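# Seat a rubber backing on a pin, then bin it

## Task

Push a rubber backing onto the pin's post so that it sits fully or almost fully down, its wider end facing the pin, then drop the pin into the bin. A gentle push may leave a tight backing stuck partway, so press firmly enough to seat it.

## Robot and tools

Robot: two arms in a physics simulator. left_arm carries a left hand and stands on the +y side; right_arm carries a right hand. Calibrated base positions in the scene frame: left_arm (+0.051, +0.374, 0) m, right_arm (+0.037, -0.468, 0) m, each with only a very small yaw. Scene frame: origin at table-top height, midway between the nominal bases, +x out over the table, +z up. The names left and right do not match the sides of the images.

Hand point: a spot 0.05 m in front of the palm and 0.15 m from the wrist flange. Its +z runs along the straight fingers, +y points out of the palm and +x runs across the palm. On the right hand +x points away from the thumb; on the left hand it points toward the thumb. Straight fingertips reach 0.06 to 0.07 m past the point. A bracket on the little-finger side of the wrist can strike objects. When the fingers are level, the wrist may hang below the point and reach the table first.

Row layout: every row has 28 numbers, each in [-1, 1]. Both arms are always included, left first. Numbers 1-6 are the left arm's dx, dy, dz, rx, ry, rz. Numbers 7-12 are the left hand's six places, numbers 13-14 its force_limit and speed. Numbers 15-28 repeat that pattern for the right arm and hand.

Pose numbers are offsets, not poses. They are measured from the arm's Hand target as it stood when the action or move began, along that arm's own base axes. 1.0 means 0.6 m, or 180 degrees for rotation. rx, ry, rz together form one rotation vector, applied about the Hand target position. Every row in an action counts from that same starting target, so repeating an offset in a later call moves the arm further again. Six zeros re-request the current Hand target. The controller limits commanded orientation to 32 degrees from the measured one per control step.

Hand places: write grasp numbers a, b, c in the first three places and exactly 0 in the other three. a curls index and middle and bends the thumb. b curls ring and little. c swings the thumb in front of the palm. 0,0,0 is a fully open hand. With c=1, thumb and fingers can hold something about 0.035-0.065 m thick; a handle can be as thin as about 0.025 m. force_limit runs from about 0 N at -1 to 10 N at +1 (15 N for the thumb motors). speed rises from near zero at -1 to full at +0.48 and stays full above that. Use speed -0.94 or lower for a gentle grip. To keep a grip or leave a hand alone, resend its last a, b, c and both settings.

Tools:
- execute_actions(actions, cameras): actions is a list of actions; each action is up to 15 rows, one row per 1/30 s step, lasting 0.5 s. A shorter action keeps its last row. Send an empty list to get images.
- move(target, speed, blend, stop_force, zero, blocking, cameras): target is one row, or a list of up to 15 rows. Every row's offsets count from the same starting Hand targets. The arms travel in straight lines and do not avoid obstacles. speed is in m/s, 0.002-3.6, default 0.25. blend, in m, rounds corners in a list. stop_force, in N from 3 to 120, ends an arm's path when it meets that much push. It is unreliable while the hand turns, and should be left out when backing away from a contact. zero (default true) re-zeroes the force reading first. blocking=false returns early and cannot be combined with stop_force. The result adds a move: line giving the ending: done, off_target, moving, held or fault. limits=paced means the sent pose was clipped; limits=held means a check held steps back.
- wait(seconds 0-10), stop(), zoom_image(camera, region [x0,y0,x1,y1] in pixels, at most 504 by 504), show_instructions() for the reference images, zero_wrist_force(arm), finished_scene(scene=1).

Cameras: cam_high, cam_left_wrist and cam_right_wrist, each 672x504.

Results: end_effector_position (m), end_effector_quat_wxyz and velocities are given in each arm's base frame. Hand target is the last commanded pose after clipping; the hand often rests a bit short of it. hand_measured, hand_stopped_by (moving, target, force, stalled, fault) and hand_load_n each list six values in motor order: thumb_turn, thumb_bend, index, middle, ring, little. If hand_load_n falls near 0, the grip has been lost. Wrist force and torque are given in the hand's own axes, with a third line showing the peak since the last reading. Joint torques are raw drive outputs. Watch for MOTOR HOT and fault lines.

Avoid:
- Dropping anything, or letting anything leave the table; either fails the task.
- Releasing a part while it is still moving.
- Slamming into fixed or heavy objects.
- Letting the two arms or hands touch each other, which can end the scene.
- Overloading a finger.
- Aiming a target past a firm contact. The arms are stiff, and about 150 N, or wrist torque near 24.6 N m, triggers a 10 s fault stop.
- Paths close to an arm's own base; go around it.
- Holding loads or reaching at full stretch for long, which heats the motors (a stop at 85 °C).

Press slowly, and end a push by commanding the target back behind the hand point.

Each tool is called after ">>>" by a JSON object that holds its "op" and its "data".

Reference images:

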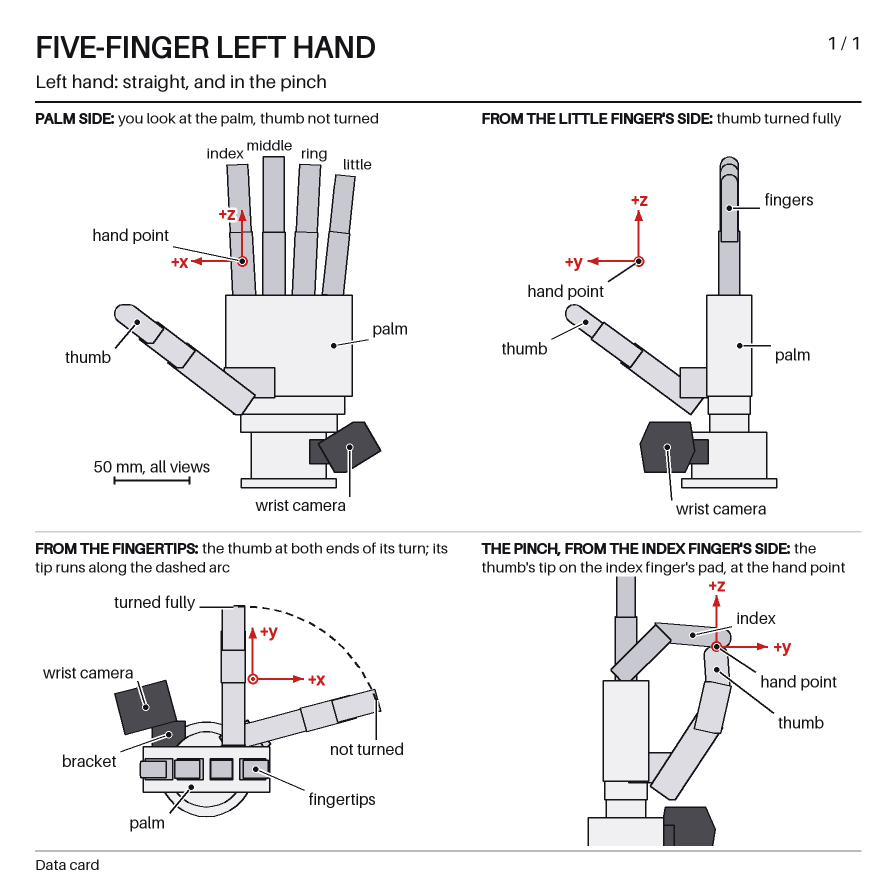

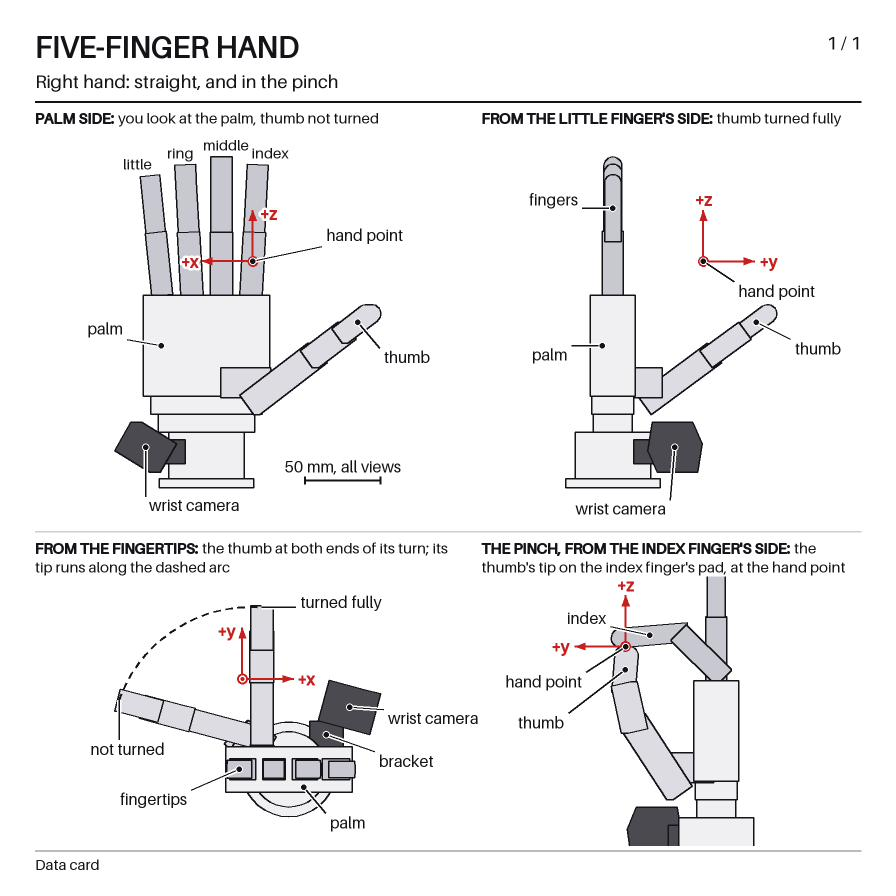

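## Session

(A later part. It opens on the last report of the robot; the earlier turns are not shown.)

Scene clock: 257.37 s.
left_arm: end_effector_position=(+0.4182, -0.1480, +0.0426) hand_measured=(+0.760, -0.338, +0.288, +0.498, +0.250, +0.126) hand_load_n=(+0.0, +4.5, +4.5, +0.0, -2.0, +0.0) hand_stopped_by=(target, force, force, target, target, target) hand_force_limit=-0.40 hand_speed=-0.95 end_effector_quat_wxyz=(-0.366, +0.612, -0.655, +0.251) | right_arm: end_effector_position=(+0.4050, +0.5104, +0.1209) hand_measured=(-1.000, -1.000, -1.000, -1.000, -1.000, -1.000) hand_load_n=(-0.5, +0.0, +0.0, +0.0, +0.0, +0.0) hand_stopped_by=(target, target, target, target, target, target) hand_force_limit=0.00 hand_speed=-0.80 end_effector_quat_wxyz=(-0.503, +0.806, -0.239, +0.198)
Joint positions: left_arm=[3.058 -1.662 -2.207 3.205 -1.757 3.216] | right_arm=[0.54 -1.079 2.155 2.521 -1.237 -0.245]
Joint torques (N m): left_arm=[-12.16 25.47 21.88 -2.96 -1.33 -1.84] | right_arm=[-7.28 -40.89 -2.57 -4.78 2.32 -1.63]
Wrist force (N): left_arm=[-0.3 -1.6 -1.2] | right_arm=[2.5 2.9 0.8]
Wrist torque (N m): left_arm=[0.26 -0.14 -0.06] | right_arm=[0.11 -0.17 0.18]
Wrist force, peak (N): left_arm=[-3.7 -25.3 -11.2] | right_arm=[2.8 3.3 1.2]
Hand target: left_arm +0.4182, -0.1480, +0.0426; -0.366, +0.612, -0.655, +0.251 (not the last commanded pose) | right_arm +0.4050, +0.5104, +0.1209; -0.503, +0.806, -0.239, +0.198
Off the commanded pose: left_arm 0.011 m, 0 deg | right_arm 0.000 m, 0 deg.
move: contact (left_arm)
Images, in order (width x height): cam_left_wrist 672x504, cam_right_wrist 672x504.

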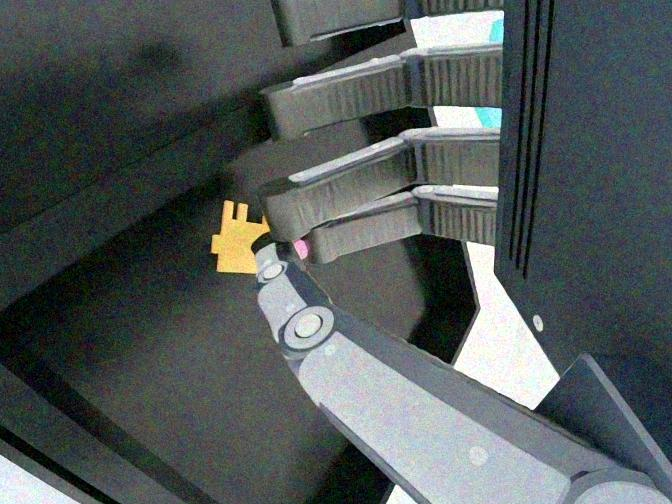

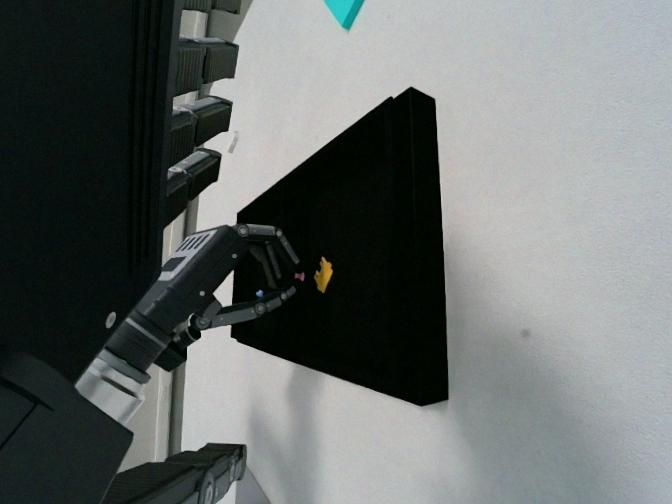

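>>> {"op": "move", "data": {"target": [[0,0,0.1,0,0,0, 0.74,0.6,0.88,0,0,0, -0.4,-0.95, 0,0,0,0,0,0, 0,0,0,0,0,0, 0,-0.8],[-0.03,0.2967,0.1623,0,0,0, 0.74,0.6,0.88,0,0,0, -0.4,-0.95, -0.0485,0.2173,-0.0348,-0.1822,0.085,0.1853, 0,0,0,0,0,0, 0,-0.8]], "speed": [0.06, 0.15], "cameras": ["all"]}}

>>> {"op": "zoom_image", "data": {"camera": "cam_right_wrist", "region": [160, 100, 400, 340]}}

>>> {"op": "zoom_image", "data": {"camera": "cam_left_wrist", "region": [230, 170, 390, 330]}}

Scene clock: 279.00 s.
left_arm: end_effector_position=(+0.4003, +0.0300, +0.1400) hand_measured=(+0.760, -0.338, +0.288, +0.498, +0.250, +0.126) hand_load_n=(+0.0, +4.5, +4.5, +0.0, +0.0, +0.0) hand_stopped_by=(target, force, force, target, target, target) hand_force_limit=-0.40 hand_speed=-0.95 end_effector_quat_wxyz=(-0.366, +0.612, -0.655, +0.251) | right_arm: end_effector_position=(+0.3759, +0.6408, +0.1000) hand_measured=(-1.000, -1.000, -1.000, -1.000, -1.000, -1.000) hand_load_n=(+0.0, +0.0, +0.0, +0.0, +0.0, +0.0) hand_stopped_by=(target, target, target, target, target, target) hand_force_limit=0.00 hand_speed=-0.80 end_effector_quat_wxyz=(-0.259, +0.966, +0.000, +0.000)
Joint positions: left_arm=[3.821 -1.354 -2.206 2.837 -1.159 3.7] | right_arm=[0.757 -0.935 1.454 3.817 -1.199 -0.741]
Joint torques (N m): left_arm=[12.68 1.63 25.95 -2.94 1.75 1.57] | right_arm=[6.91 -33.61 -33.15 -0.3 -1.36 -1.41]
Wrist force (N): left_arm=[0.2 0.2 0.3] | right_arm=[3.3 2.0 1.7]
Wrist torque (N m): left_arm=[0.22 -0.02 -0.22] | right_arm=[-0.06 -0.25 0.22]
Wrist force, peak (N): left_arm=[-0.2 -1.9 -1.4] | right_arm=[3.1 2.9 1.0]
Hand target: left_arm +0.4002, +0.0300, +0.1400; -0.366, +0.612, -0.655, +0.251 | right_arm +0.3759, +0.6408, +0.1000; -0.259, +0.966, +0.000, +0.000
Off the commanded pose: left_arm 0.000 m, 0 deg | right_arm 0.000 m, 0 deg.
move: done

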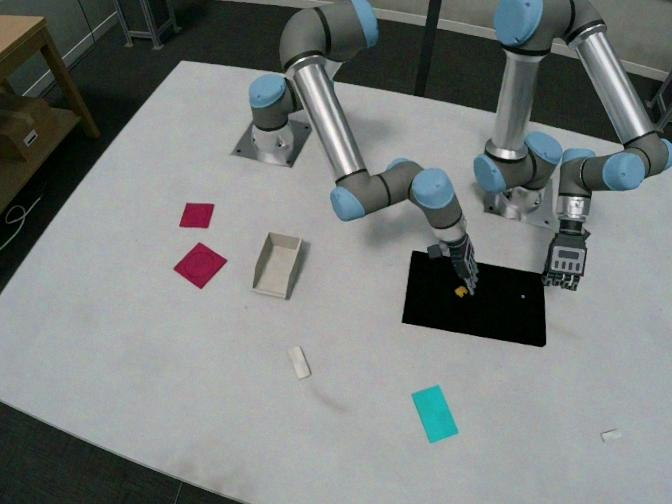

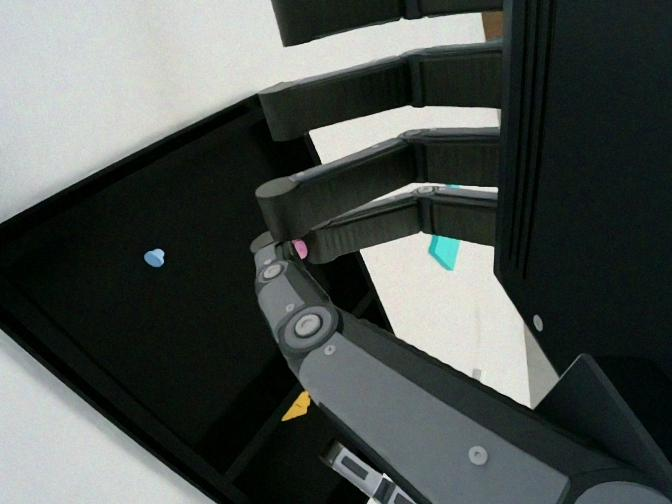

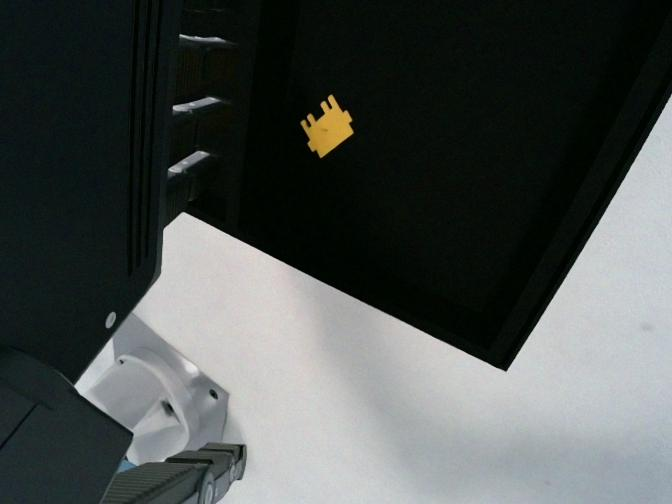

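Scaled by 2.100 from the camera's 672x504 image, which has a finer 960x720 frame.

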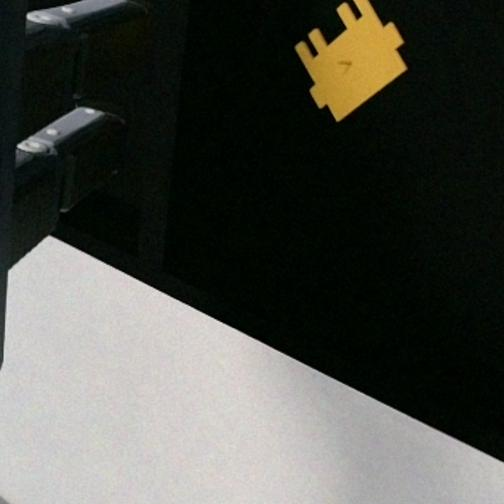

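Scaled by 3.150 from the camera's 672x504 image, which has a finer 960x720 frame.

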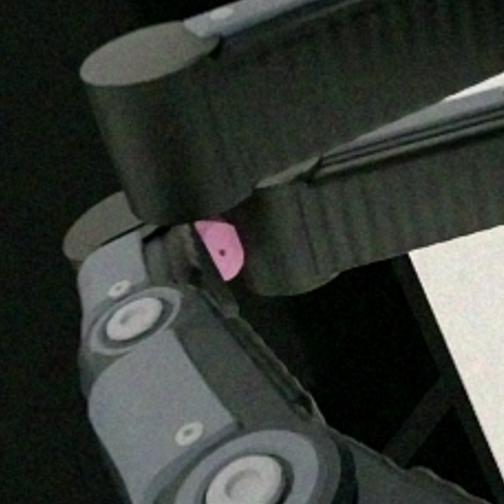

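>>> {"op": "zoom_image", "data": {"camera": "cam_right_wrist", "region": [160, 0, 360, 200]}}

>>> {"op": "zoom_image", "data": {"camera": "cam_left_wrist", "region": [250, 360, 450, 504]}}

>>> {"op": "zoom_image", "data": {"camera": "cam_high", "region": [400, 230, 560, 350]}}

Scaled by 2.520 from the camera's 672x504 image, which has a finer 960x720 frame.

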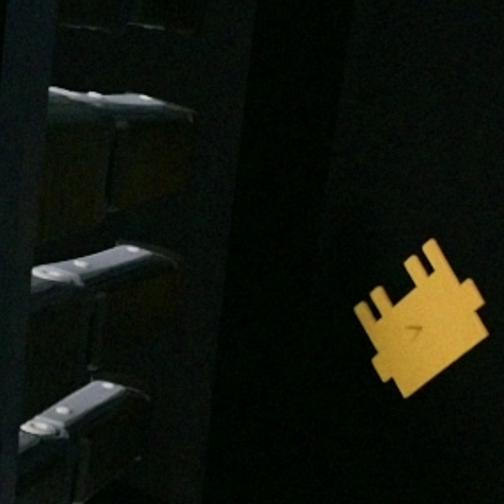

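Scaled by 2.520 from the camera's 672x504 image, which has a finer 960x720 frame.

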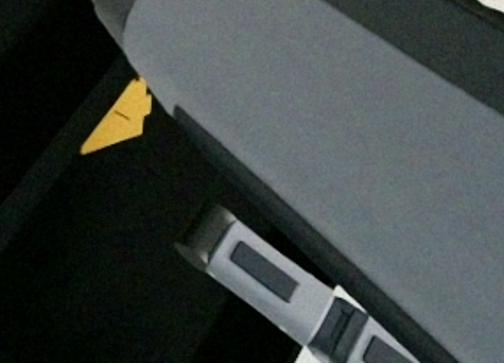

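Scaled by 3.150 from the camera's 672x504 image, which has a finer 960x720 frame.

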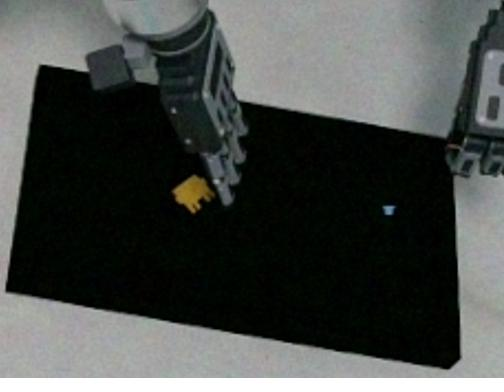

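>>> {"op": "move", "data": {"target": [[0,0,0,0,0,0, 0.74,0.6,0.88,0,0,0, -0.4,-0.95, -0.0292,0.009,-0.0417,0,0,0, 0,0,0,0,0,0, 0,-0.8]], "speed": 0.08, "stop_force": 6, "cameras": ["all"]}}

>>> {"op": "zoom_image", "data": {"camera": "cam_right_wrist", "region": [160, 20, 400, 260]}}

>>> {"op": "zoom_image", "data": {"camera": "cam_high", "region": [400, 230, 560, 350]}}

Scene clock: 284.17 s.
left_arm: end_effector_position=(+0.4002, +0.0300, +0.1400) hand_measured=(+0.760, -0.338, +0.288, +0.498, +0.250, +0.126) hand_load_n=(-0.5, +4.5, +4.5, +0.0, +0.0, +0.0) hand_stopped_by=(target, force, force, target, target, target) hand_force_limit=-0.40 hand_speed=-0.95 end_effector_quat_wxyz=(-0.366, +0.612, -0.655, +0.251) | right_arm: end_effector_position=(+0.3584, +0.6462, +0.0750) hand_measured=(-1.000, -1.000, -1.000, -1.000, -1.000, -1.000) hand_load_n=(-0.5, +0.0, +0.0, +0.0, +0.0, +0.0) hand_stopped_by=(target, target, target, target, target, target) hand_force_limit=0.00 hand_speed=-0.80 end_effector_quat_wxyz=(-0.259, +0.966, +0.000, +0.000)
Joint positions: left_arm=[3.822 -1.354 -2.205 2.836 -1.158 3.7] | right_arm=[0.781 -0.914 1.493 3.748 -1.208 -0.718]
Joint torques (N m): left_arm=[12.32 2.64 22.52 -2.96 1.81 1.72] | right_arm=[6.78 -34.45 -11.79 -5.26 -1.36 1.8]
Wrist force (N): left_arm=[-0.1 0.1 0.1] | right_arm=[2.8 1.9 1.9]
Wrist torque (N m): left_arm=[0.23 0.01 -0.23] | right_arm=[-0.08 -0.14 0.11]
Wrist force, peak (N): left_arm=[0.5 -0.1 0.3] | right_arm=[3.4 2.2 2.0]
Hand target: left_arm +0.4002, +0.0300, +0.1400; -0.366, +0.612, -0.655, +0.251 | right_arm +0.3584, +0.6462, +0.0750; -0.259, +0.966, +0.000, +0.000
Off the commanded pose: left_arm 0.000 m, 0 deg | right_arm 0.000 m, 0 deg.
move: done

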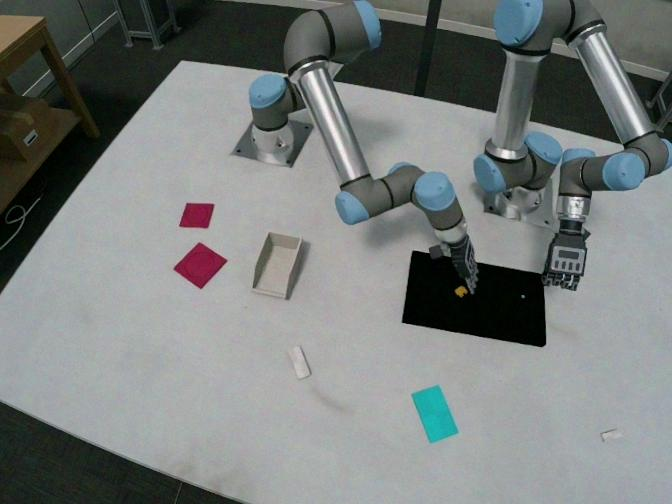

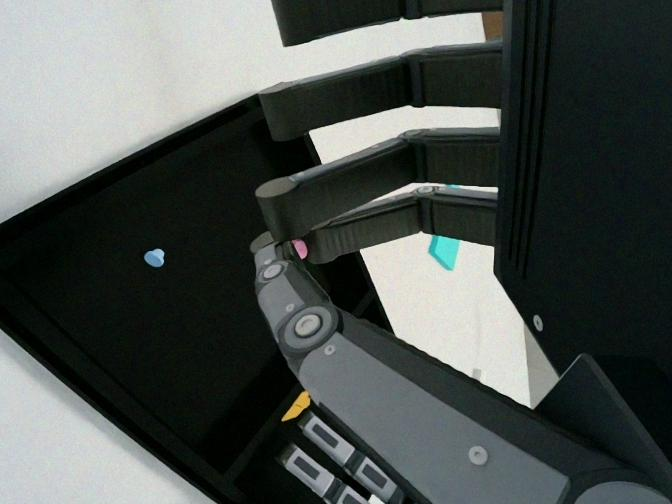

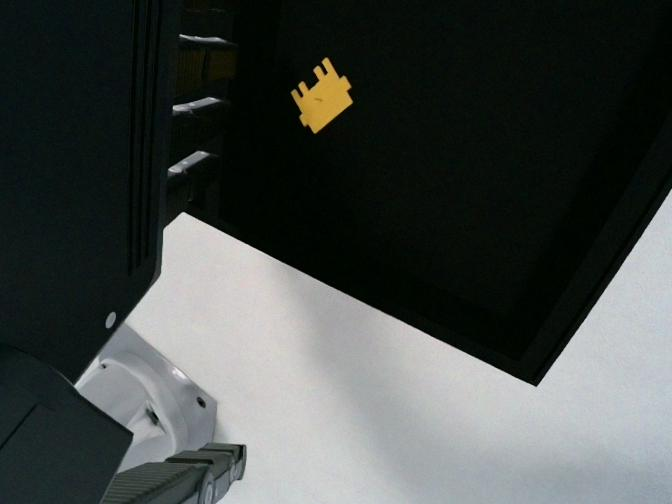

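Scaled by 2.100 from the camera's 672x504 image, which has a finer 960x720 frame.

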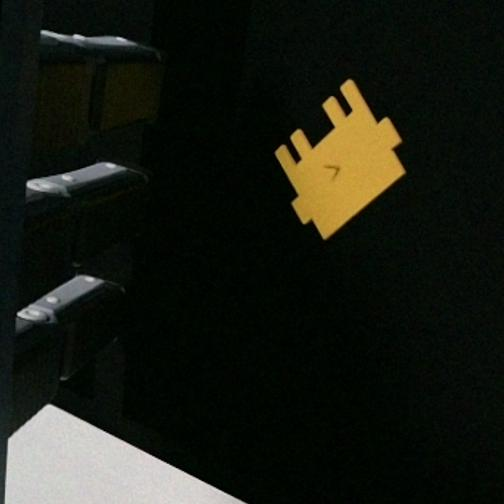

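Scaled by 3.150 from the camera's 672x504 image, which has a finer 960x720 frame.

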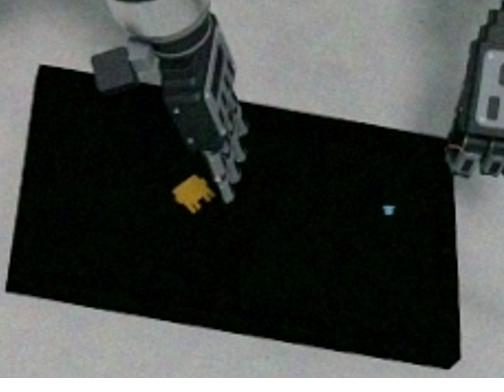

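>>> {"op": "move", "data": {"target": [[0,0,0,0,0,0, 0.74,0.6,0.88,0,0,0, -0.4,-0.95, 0.0058,-0.004,-0.0417,0,0,0, 0,0,0,0,0,0, 0,-0.8]], "speed": 0.05, "stop_force": 4, "cameras": ["cam_right_wrist","cam_high"]}}

>>> {"op": "zoom_image", "data": {"camera": "cam_right_wrist", "region": [160, 0, 400, 240]}}

>>> {"op": "zoom_image", "data": {"camera": "cam_high", "region": [430, 260, 510, 320]}}

Scene clock: 287.17 s.
left_arm: end_effector_position=(+0.4002, +0.0300, +0.1400) hand_measured=(+0.760, -0.338, +0.288, +0.498, +0.250, +0.126) hand_load_n=(-0.5, +4.5, +4.5, +0.0, +0.0, +0.0) hand_stopped_by=(target, force, force, target, target, target) hand_force_limit=-0.40 hand_speed=-0.95 end_effector_quat_wxyz=(-0.366, +0.612, -0.655, +0.251) | right_arm: end_effector_position=(+0.3618, +0.6438, +0.0500) hand_measured=(-1.000, -1.000, -1.000, -1.000, -1.000, -1.000) hand_load_n=(-0.5, +0.0, +0.0, +0.0, +0.0, +0.0) hand_stopped_by=(target, target, target, target, target, target) hand_force_limit=0.00 hand_speed=-0.80 end_effector_quat_wxyz=(-0.259, +0.966, +0.000, +0.000)
Joint positions: left_arm=[3.822 -1.354 -2.205 2.836 -1.158 3.7] | right_arm=[0.775 -0.881 1.51 3.7 -1.205 -0.724]
Joint torques (N m): left_arm=[11.69 3.99 17.49 -3.04 1.82 1.85] | right_arm=[-7.25 -35.33 -10.47 -5.3 2.77 -1.68]
Wrist force (N): left_arm=[0.1 0.1 0.1] | right_arm=[3.0 1.8 1.7]
Wrist torque (N m): left_arm=[0.22 0.00 -0.22] | right_arm=[-0.11 -0.16 0.20]
Wrist force, peak (N): left_arm=[0.4 0.2 0.3] | right_arm=[3.0 2.2 2.1]
Hand target: left_arm +0.4002, +0.0300, +0.1400; -0.366, +0.612, -0.655, +0.251 | right_arm +0.3618, +0.6438, +0.0500; -0.259, +0.966, +0.000, +0.000
Off the commanded pose: left_arm 0.000 m, 0 deg | right_arm 0.000 m, 0 deg.
move: done
Images, in order (width x height): cam_high 672x504, cam_right_wrist 672x504.

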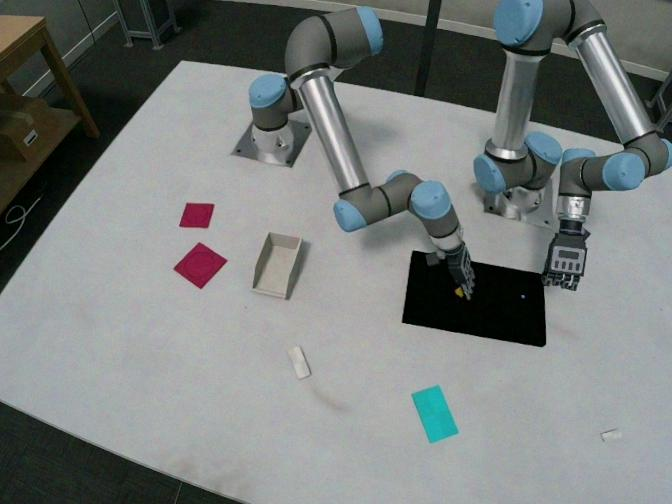

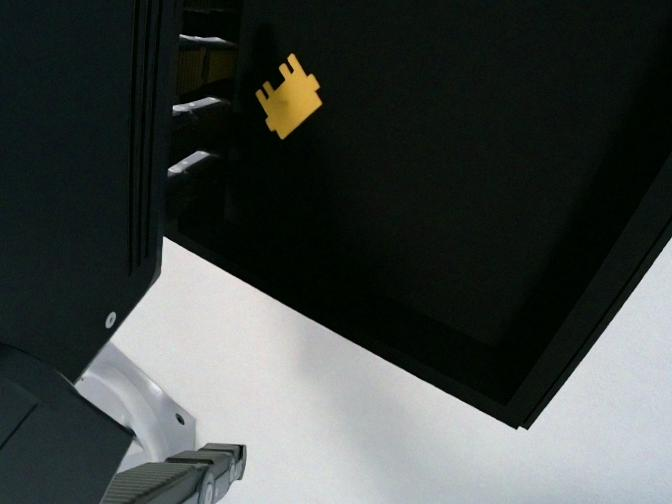

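Scaled by 2.100 from the camera's 672x504 image, which has a finer 960x720 frame.

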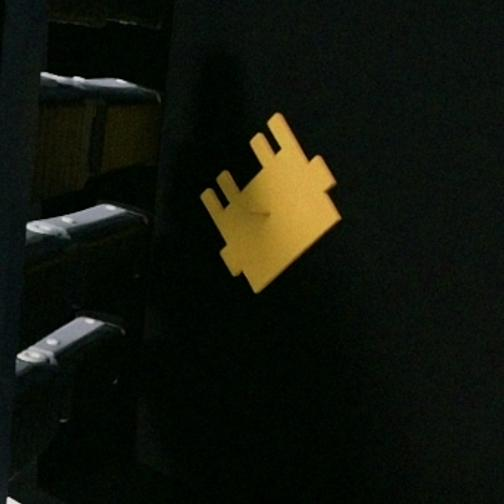

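Scaled by 6.300 from the camera's 672x504 image, which has a finer 960x720 frame.

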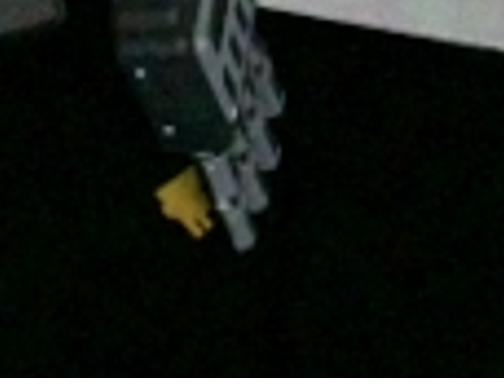

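>>> {"op": "move", "data": {"target": [[0,0,0,0,0,0, 0.74,0.6,0.88,0,0,0, -0.4,-0.95, 0.0253,0.001,0,0,0,0, 0,0,0,0,0,0, 0,-0.8]], "speed": 0.05, "stop_force": 4, "cameras": ["cam_right_wrist","cam_high","cam_left_wrist"]}}

>>> {"op": "zoom_image", "data": {"camera": "cam_right_wrist", "region": [160, 0, 400, 240]}}

>>> {"op": "zoom_image", "data": {"camera": "cam_high", "region": [440, 270, 500, 320]}}

Scene clock: 290.37 s.
left_arm: end_effector_position=(+0.4002, +0.0300, +0.1400) hand_measured=(+0.760, -0.338, +0.288, +0.498, +0.250, +0.126) hand_load_n=(-0.5, +4.5, +5.0, +0.5, +0.0, +0.0) hand_stopped_by=(target, force, force, target, target, target) hand_force_limit=-0.40 hand_speed=-0.95 end_effector_quat_wxyz=(-0.366, +0.612, -0.655, +0.251) | right_arm: end_effector_position=(+0.3770, +0.6444, +0.0500) hand_measured=(-1.000, -1.000, -1.000, -1.000, -1.000, -1.000) hand_load_n=(+0.0, +0.0, +0.0, +0.0, +0.0, +0.0) hand_stopped_by=(target, target, target, target, target, target) hand_force_limit=0.00 hand_speed=-0.80 end_effector_quat_wxyz=(-0.259, +0.966, +0.000, +0.000)
Joint positions: left_arm=[3.822 -1.354 -2.205 2.836 -1.158 3.7] | right_arm=[0.76 -0.864 1.477 3.721 -1.2 -0.739]
Joint torques (N m): left_arm=[11.88 7.26 11.47 -2.96 1.83 1.82] | right_arm=[-6.94 -35.1 -32.63 -0.43 2.81 -1.68]
Wrist force (N): left_arm=[0.1 -0.1 0.3] | right_arm=[2.7 1.6 1.9]
Wrist torque (N m): left_arm=[0.18 -0.01 -0.21] | right_arm=[-0.11 -0.16 0.20]
Wrist force, peak (N): left_arm=[0.5 -0.2 -0.2] | right_arm=[3.2 2.0 1.9]
Hand target: left_arm +0.4002, +0.0300, +0.1400; -0.366, +0.612, -0.655, +0.251 | right_arm +0.3770, +0.6444, +0.0500; -0.259, +0.966, +0.000, +0.000
Off the commanded pose: left_arm 0.000 m, 0 deg | right_arm 0.000 m, 0 deg.
move: done

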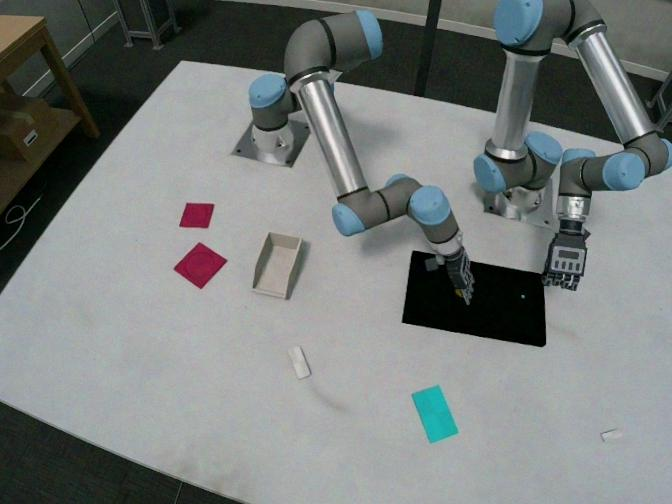

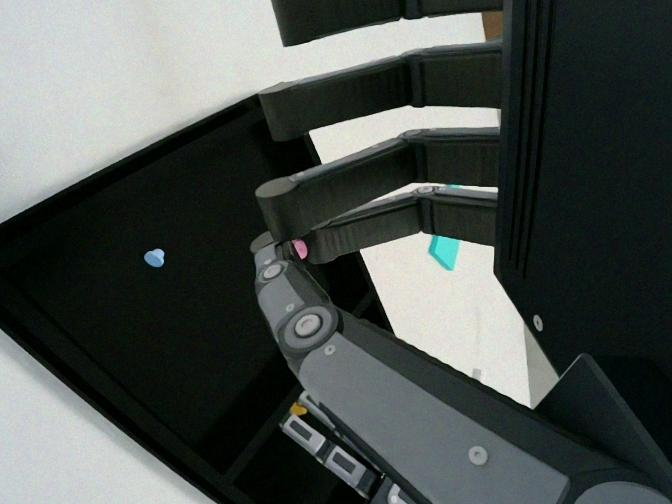

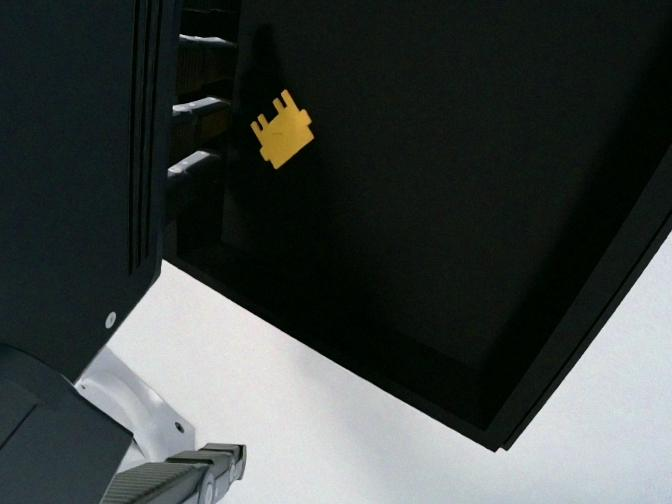

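Scaled by 2.100 from the camera's 672x504 image, which has a finer 960x720 frame.

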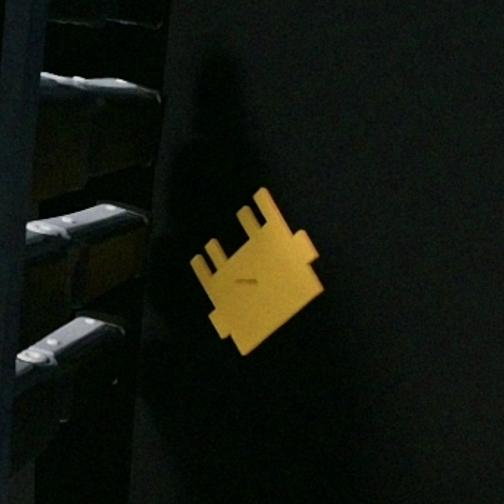

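Scaled by 8.400 from the camera's 672x504 image, which has a finer 960x720 frame.

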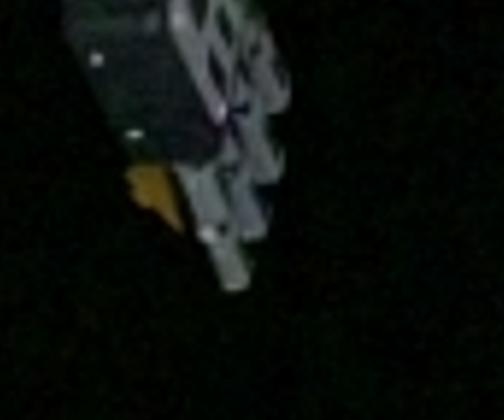

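>>> {"op": "move", "data": {"target": [[0,0,0,0,0,0, 0.74,0.6,0.88,0,0,0, -0.4,-0.95, -0.0133,0,0,0,0,0, 0,0,0,0,0,0, 0,-0.8],[0,0,0,0,0,0, 0.74,0.6,0.88,0,0,0, -0.4,-0.95, -0.0133,0,-0.0367,0,0,0, 0,0,0,0,0,0, 0,-0.8]], "speed": [0.05,0.012], "stop_force": 3.5, "cameras": ["cam_right_wrist","cam_high","cam_left_wrist"]}}

>>> {"op": "zoom_image", "data": {"camera": "cam_right_wrist", "region": [160, 0, 400, 240]}}

>>> {"op": "zoom_image", "data": {"camera": "cam_left_wrist", "region": [240, 350, 400, 504]}}

Scene clock: 296.40 s.
left_arm: end_effector_position=(+0.4002, +0.0300, +0.1400) hand_measured=(+0.760, -0.338, +0.288, +0.498, +0.250, +0.126) hand_load_n=(+0.0, +4.5, +4.5, +0.0, -0.5, +0.0) hand_stopped_by=(target, force, force, target, target, target) hand_force_limit=-0.40 hand_speed=-0.95 end_effector_quat_wxyz=(-0.366, +0.612, -0.655, +0.251) | right_arm: end_effector_position=(+0.3690, +0.6444, +0.0368) hand_measured=(-1.000, -1.000, -1.000, -1.000, -1.000, -1.000) hand_load_n=(+0.0, +0.0, +0.0, +0.5, +0.0, -0.5) hand_stopped_by=(target, target, target, target, target, target) hand_force_limit=0.00 hand_speed=-0.80 end_effector_quat_wxyz=(-0.259, +0.966, +0.000, +0.000)
Joint positions: left_arm=[3.822 -1.354 -2.205 2.836 -1.158 3.7] | right_arm=[0.768 -0.854 1.501 3.685 -1.203 -0.731]
Joint torques (N m): left_arm=[12.17 10.23 7.98 -2.87 1.8 1.84] | right_arm=[6.99 -53.09 -30.61 -0.08 -1.36 1.69]
Wrist force (N): left_arm=[0.2 0.6 0.1] | right_arm=[2.9 0.4 -1.9]
Wrist torque (N m): left_arm=[0.29 -0.02 -0.22] | right_arm=[0.11 -0.07 0.09]
Wrist force, peak (N): left_arm=[-0.1 0.7 0.2] | right_arm=[1.5 0.8 -11.0]
Hand target: left_arm +0.4002, +0.0300, +0.1400; -0.366, +0.612, -0.655, +0.251 | right_arm +0.3690, +0.6444, +0.0368; -0.259, +0.966, +0.000, +0.000 (not the last commanded pose)
Off the commanded pose: left_arm 0.000 m, 0 deg | right_arm 0.009 m, 0 deg.
move: contact (right_arm); path passed 1 of 2 targets

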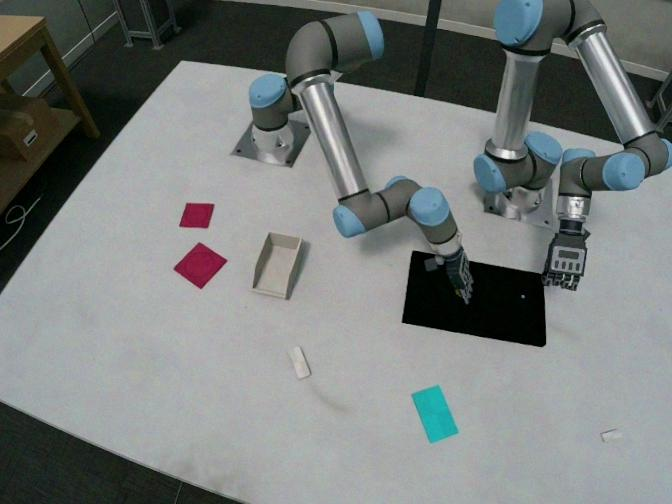

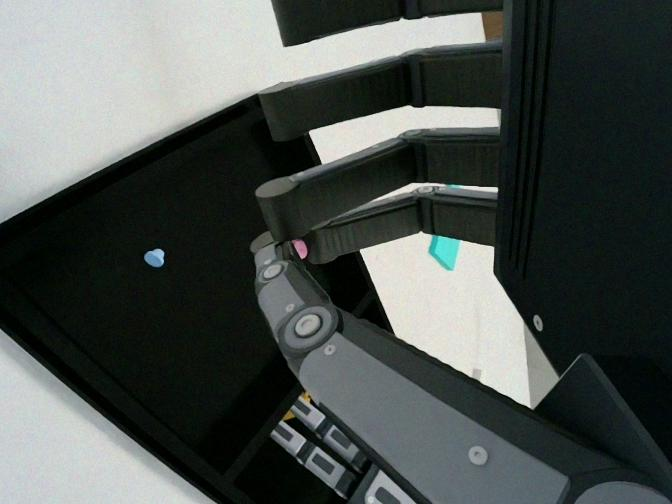

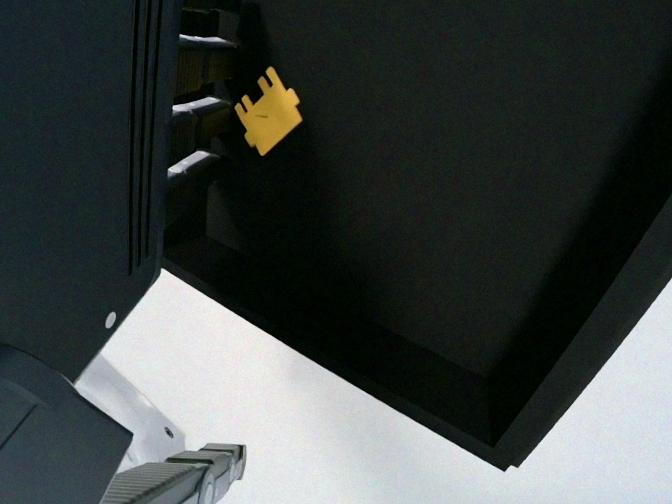

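Scaled by 2.100 from the camera's 672x504 image, which has a finer 960x720 frame.

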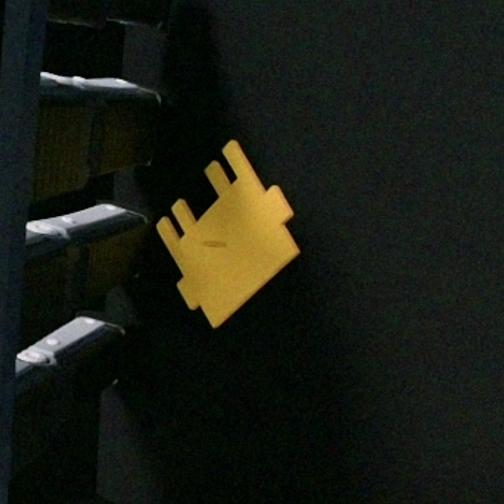

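Scaled by 3.150 from the camera's 672x504 image, which has a finer 960x720 frame.

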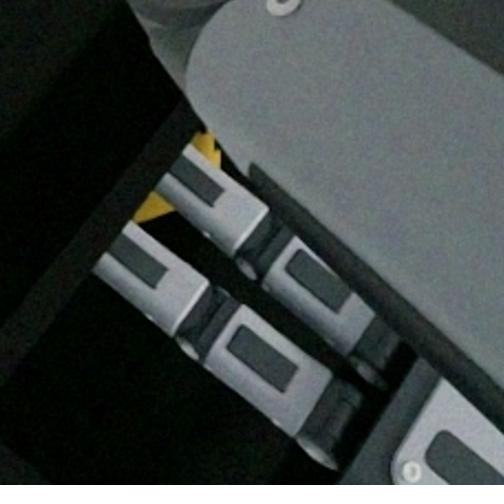

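>>> {"op": "move", "data": {"target": [[0,0,0,0,0,0, 0.74,0.6,0.88,0,0,0, -0.4,-0.95, 0,0,0.001,0,0,0, 0,0,0,0,0,0, 0,-0.8],[0,0,0,0,0,0, 0.74,0.6,0.88,0,0,0, -0.4,-0.95, 0,-0.05,0.001,0,0,0, 0,0,0,0,0,0, 0,-0.8]], "speed": 0.03, "stop_force": 12, "cameras": ["cam_right_wrist"]}}

>>> {"op": "zoom_image", "data": {"camera": "cam_right_wrist", "region": [160, 0, 400, 240]}}

Scene clock: 299.60 s.
left_arm: end_effector_position=(+0.4002, +0.0300, +0.1400) hand_measured=(+0.760, -0.338, +0.288, +0.498, +0.250, +0.126) hand_load_n=(+0.0, +4.5, +5.0, +0.0, +0.0, +0.0) hand_stopped_by=(target, force, force, target, target, target) hand_force_limit=-0.40 hand_speed=-0.95 end_effector_quat_wxyz=(-0.366, +0.612, -0.655, +0.251) | right_arm: end_effector_position=(+0.3690, +0.6144, +0.0374) hand_measured=(-1.000, -1.000, -1.000, -1.000, -1.000, -1.000) hand_load_n=(+0.0, +0.0, +0.0, +0.0, +0.0, +0.0) hand_stopped_by=(target, target, target, target, target, target) hand_force_limit=0.00 hand_speed=-0.80 end_effector_quat_wxyz=(-0.259, +0.966, +0.000, +0.000)
Joint positions: left_arm=[3.822 -1.354 -2.205 2.836 -1.158 3.7] | right_arm=[0.735 -0.903 1.588 3.659 -1.191 -0.763]
Joint torques (N m): left_arm=[12.32 11.62 7.84 -3.07 1.7 1.77] | right_arm=[-6.62 -53.16 -9.97 -5.31 2.76 -1.59]
Wrist force (N): left_arm=[-0.4 0.1 -0.1] | right_arm=[3.1 2.1 1.7]
Wrist torque (N m): left_arm=[0.24 0.06 -0.25] | right_arm=[-0.01 -0.21 0.20]
Wrist force, peak (N): left_arm=[0.0 0.5 0.3] | right_arm=[3.2 2.2 1.6]
Hand target: left_arm +0.4002, +0.0300, +0.1400; -0.366, +0.612, -0.655, +0.251 | right_arm +0.3690, +0.6144, +0.0374; -0.259, +0.966, +0.000, +0.000
Off the commanded pose: left_arm 0.000 m, 0 deg | right_arm 0.000 m, 0 deg.
move: done
Images, in order (width x height): cam_right_wrist 672x504.

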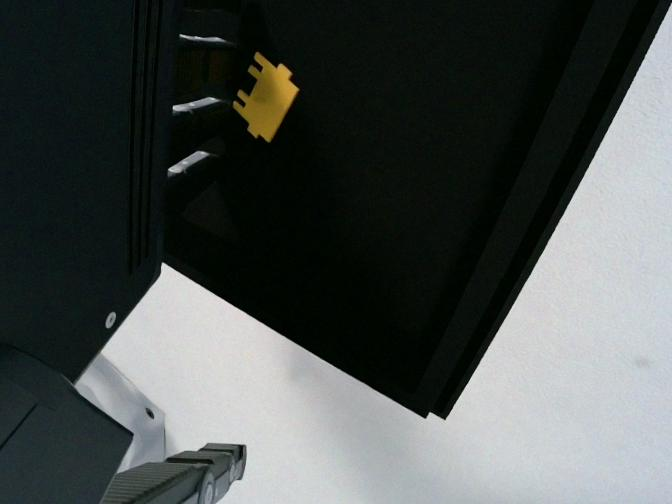

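Scaled by 2.100 from the camera's 672x504 image, which has a finer 960x720 frame.

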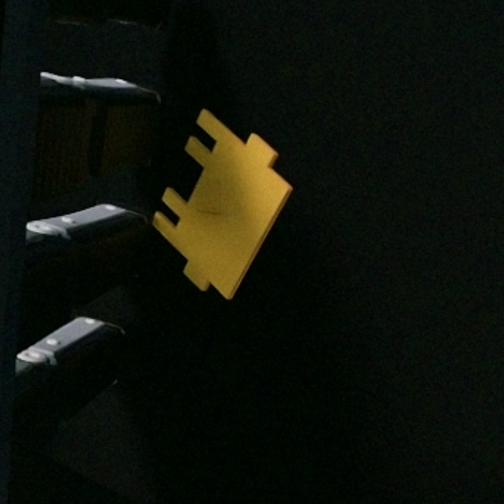

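>>> {"op": "move", "data": {"target": [[0,0,0,0,0,0, 0.74,0.6,0.88,0,0,0, -0.4,-0.95, 0,-0.0717,0,0,0,0, 0,0,0,0,0,0, 0,-0.8]], "speed": 0.04, "stop_force": 12, "cameras": ["cam_right_wrist"]}}

>>> {"op": "zoom_image", "data": {"camera": "cam_right_wrist", "region": [160, 0, 400, 240]}}

Scene clock: 302.43 s.
left_arm: end_effector_position=(+0.4002, +0.0300, +0.1400) hand_measured=(+0.760, -0.338, +0.288, +0.498, +0.250, +0.126) hand_load_n=(-0.5, +4.5, +4.5, +0.0, +0.0, +0.0) hand_stopped_by=(target, force, force, target, target, target) hand_force_limit=-0.40 hand_speed=-0.95 end_effector_quat_wxyz=(-0.366, +0.612, -0.655, +0.251) | right_arm: end_effector_position=(+0.3690, +0.5714, +0.0374) hand_measured=(-1.000, -1.000, -1.000, -1.000, -1.000, -1.000) hand_load_n=(+0.0, -0.5, +0.0, +0.0, +0.0, +0.0) hand_stopped_by=(target, target, target, target, target, target) hand_force_limit=0.00 hand_speed=-0.80 end_effector_quat_wxyz=(-0.259, +0.966, +0.000, +0.000)
Joint positions: left_arm=[3.822 -1.354 -2.205 2.836 -1.158 3.7] | right_arm=[0.685 -0.97 1.704 3.628 -1.173 -0.814]
Joint torques (N m): left_arm=[11.8 13.58 8.09 -3.08 1.73 1.77] | right_arm=[-6.65 -51.04 -9.06 -5.27 2.73 -1.65]
Wrist force (N): left_arm=[-0.1 0.0 -0.2] | right_arm=[2.8 1.7 1.7]
Wrist torque (N m): left_arm=[0.22 0.02 -0.23] | right_arm=[-0.08 -0.15 0.17]
Wrist force, peak (N): left_arm=[0.1 0.5 0.2] | right_arm=[3.4 2.1 1.9]
Hand target: left_arm +0.4002, +0.0300, +0.1400; -0.366, +0.612, -0.655, +0.251 | right_arm +0.3690, +0.5714, +0.0374; -0.259, +0.966, +0.000, +0.000
Off the commanded pose: left_arm 0.000 m, 0 deg | right_arm 0.000 m, 0 deg.
move: done
Images, in order (width x height): cam_right_wrist 672x504.

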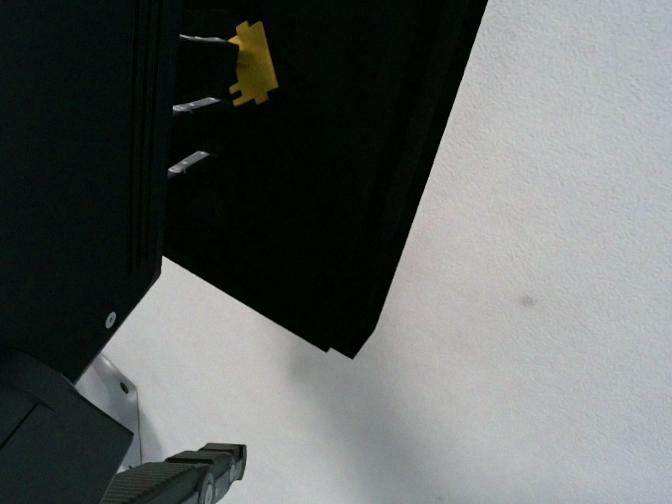

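Scaled by 2.100 from the camera's 672x504 image, which has a finer 960x720 frame.

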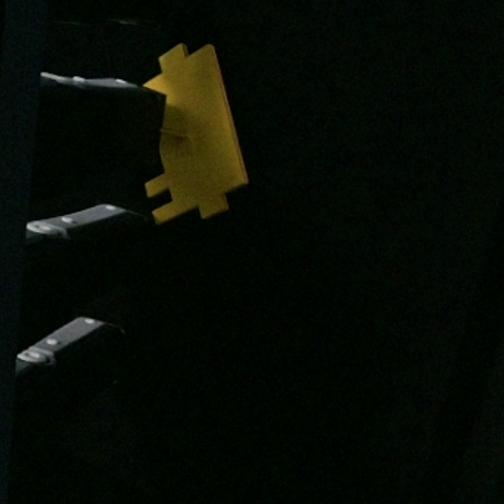

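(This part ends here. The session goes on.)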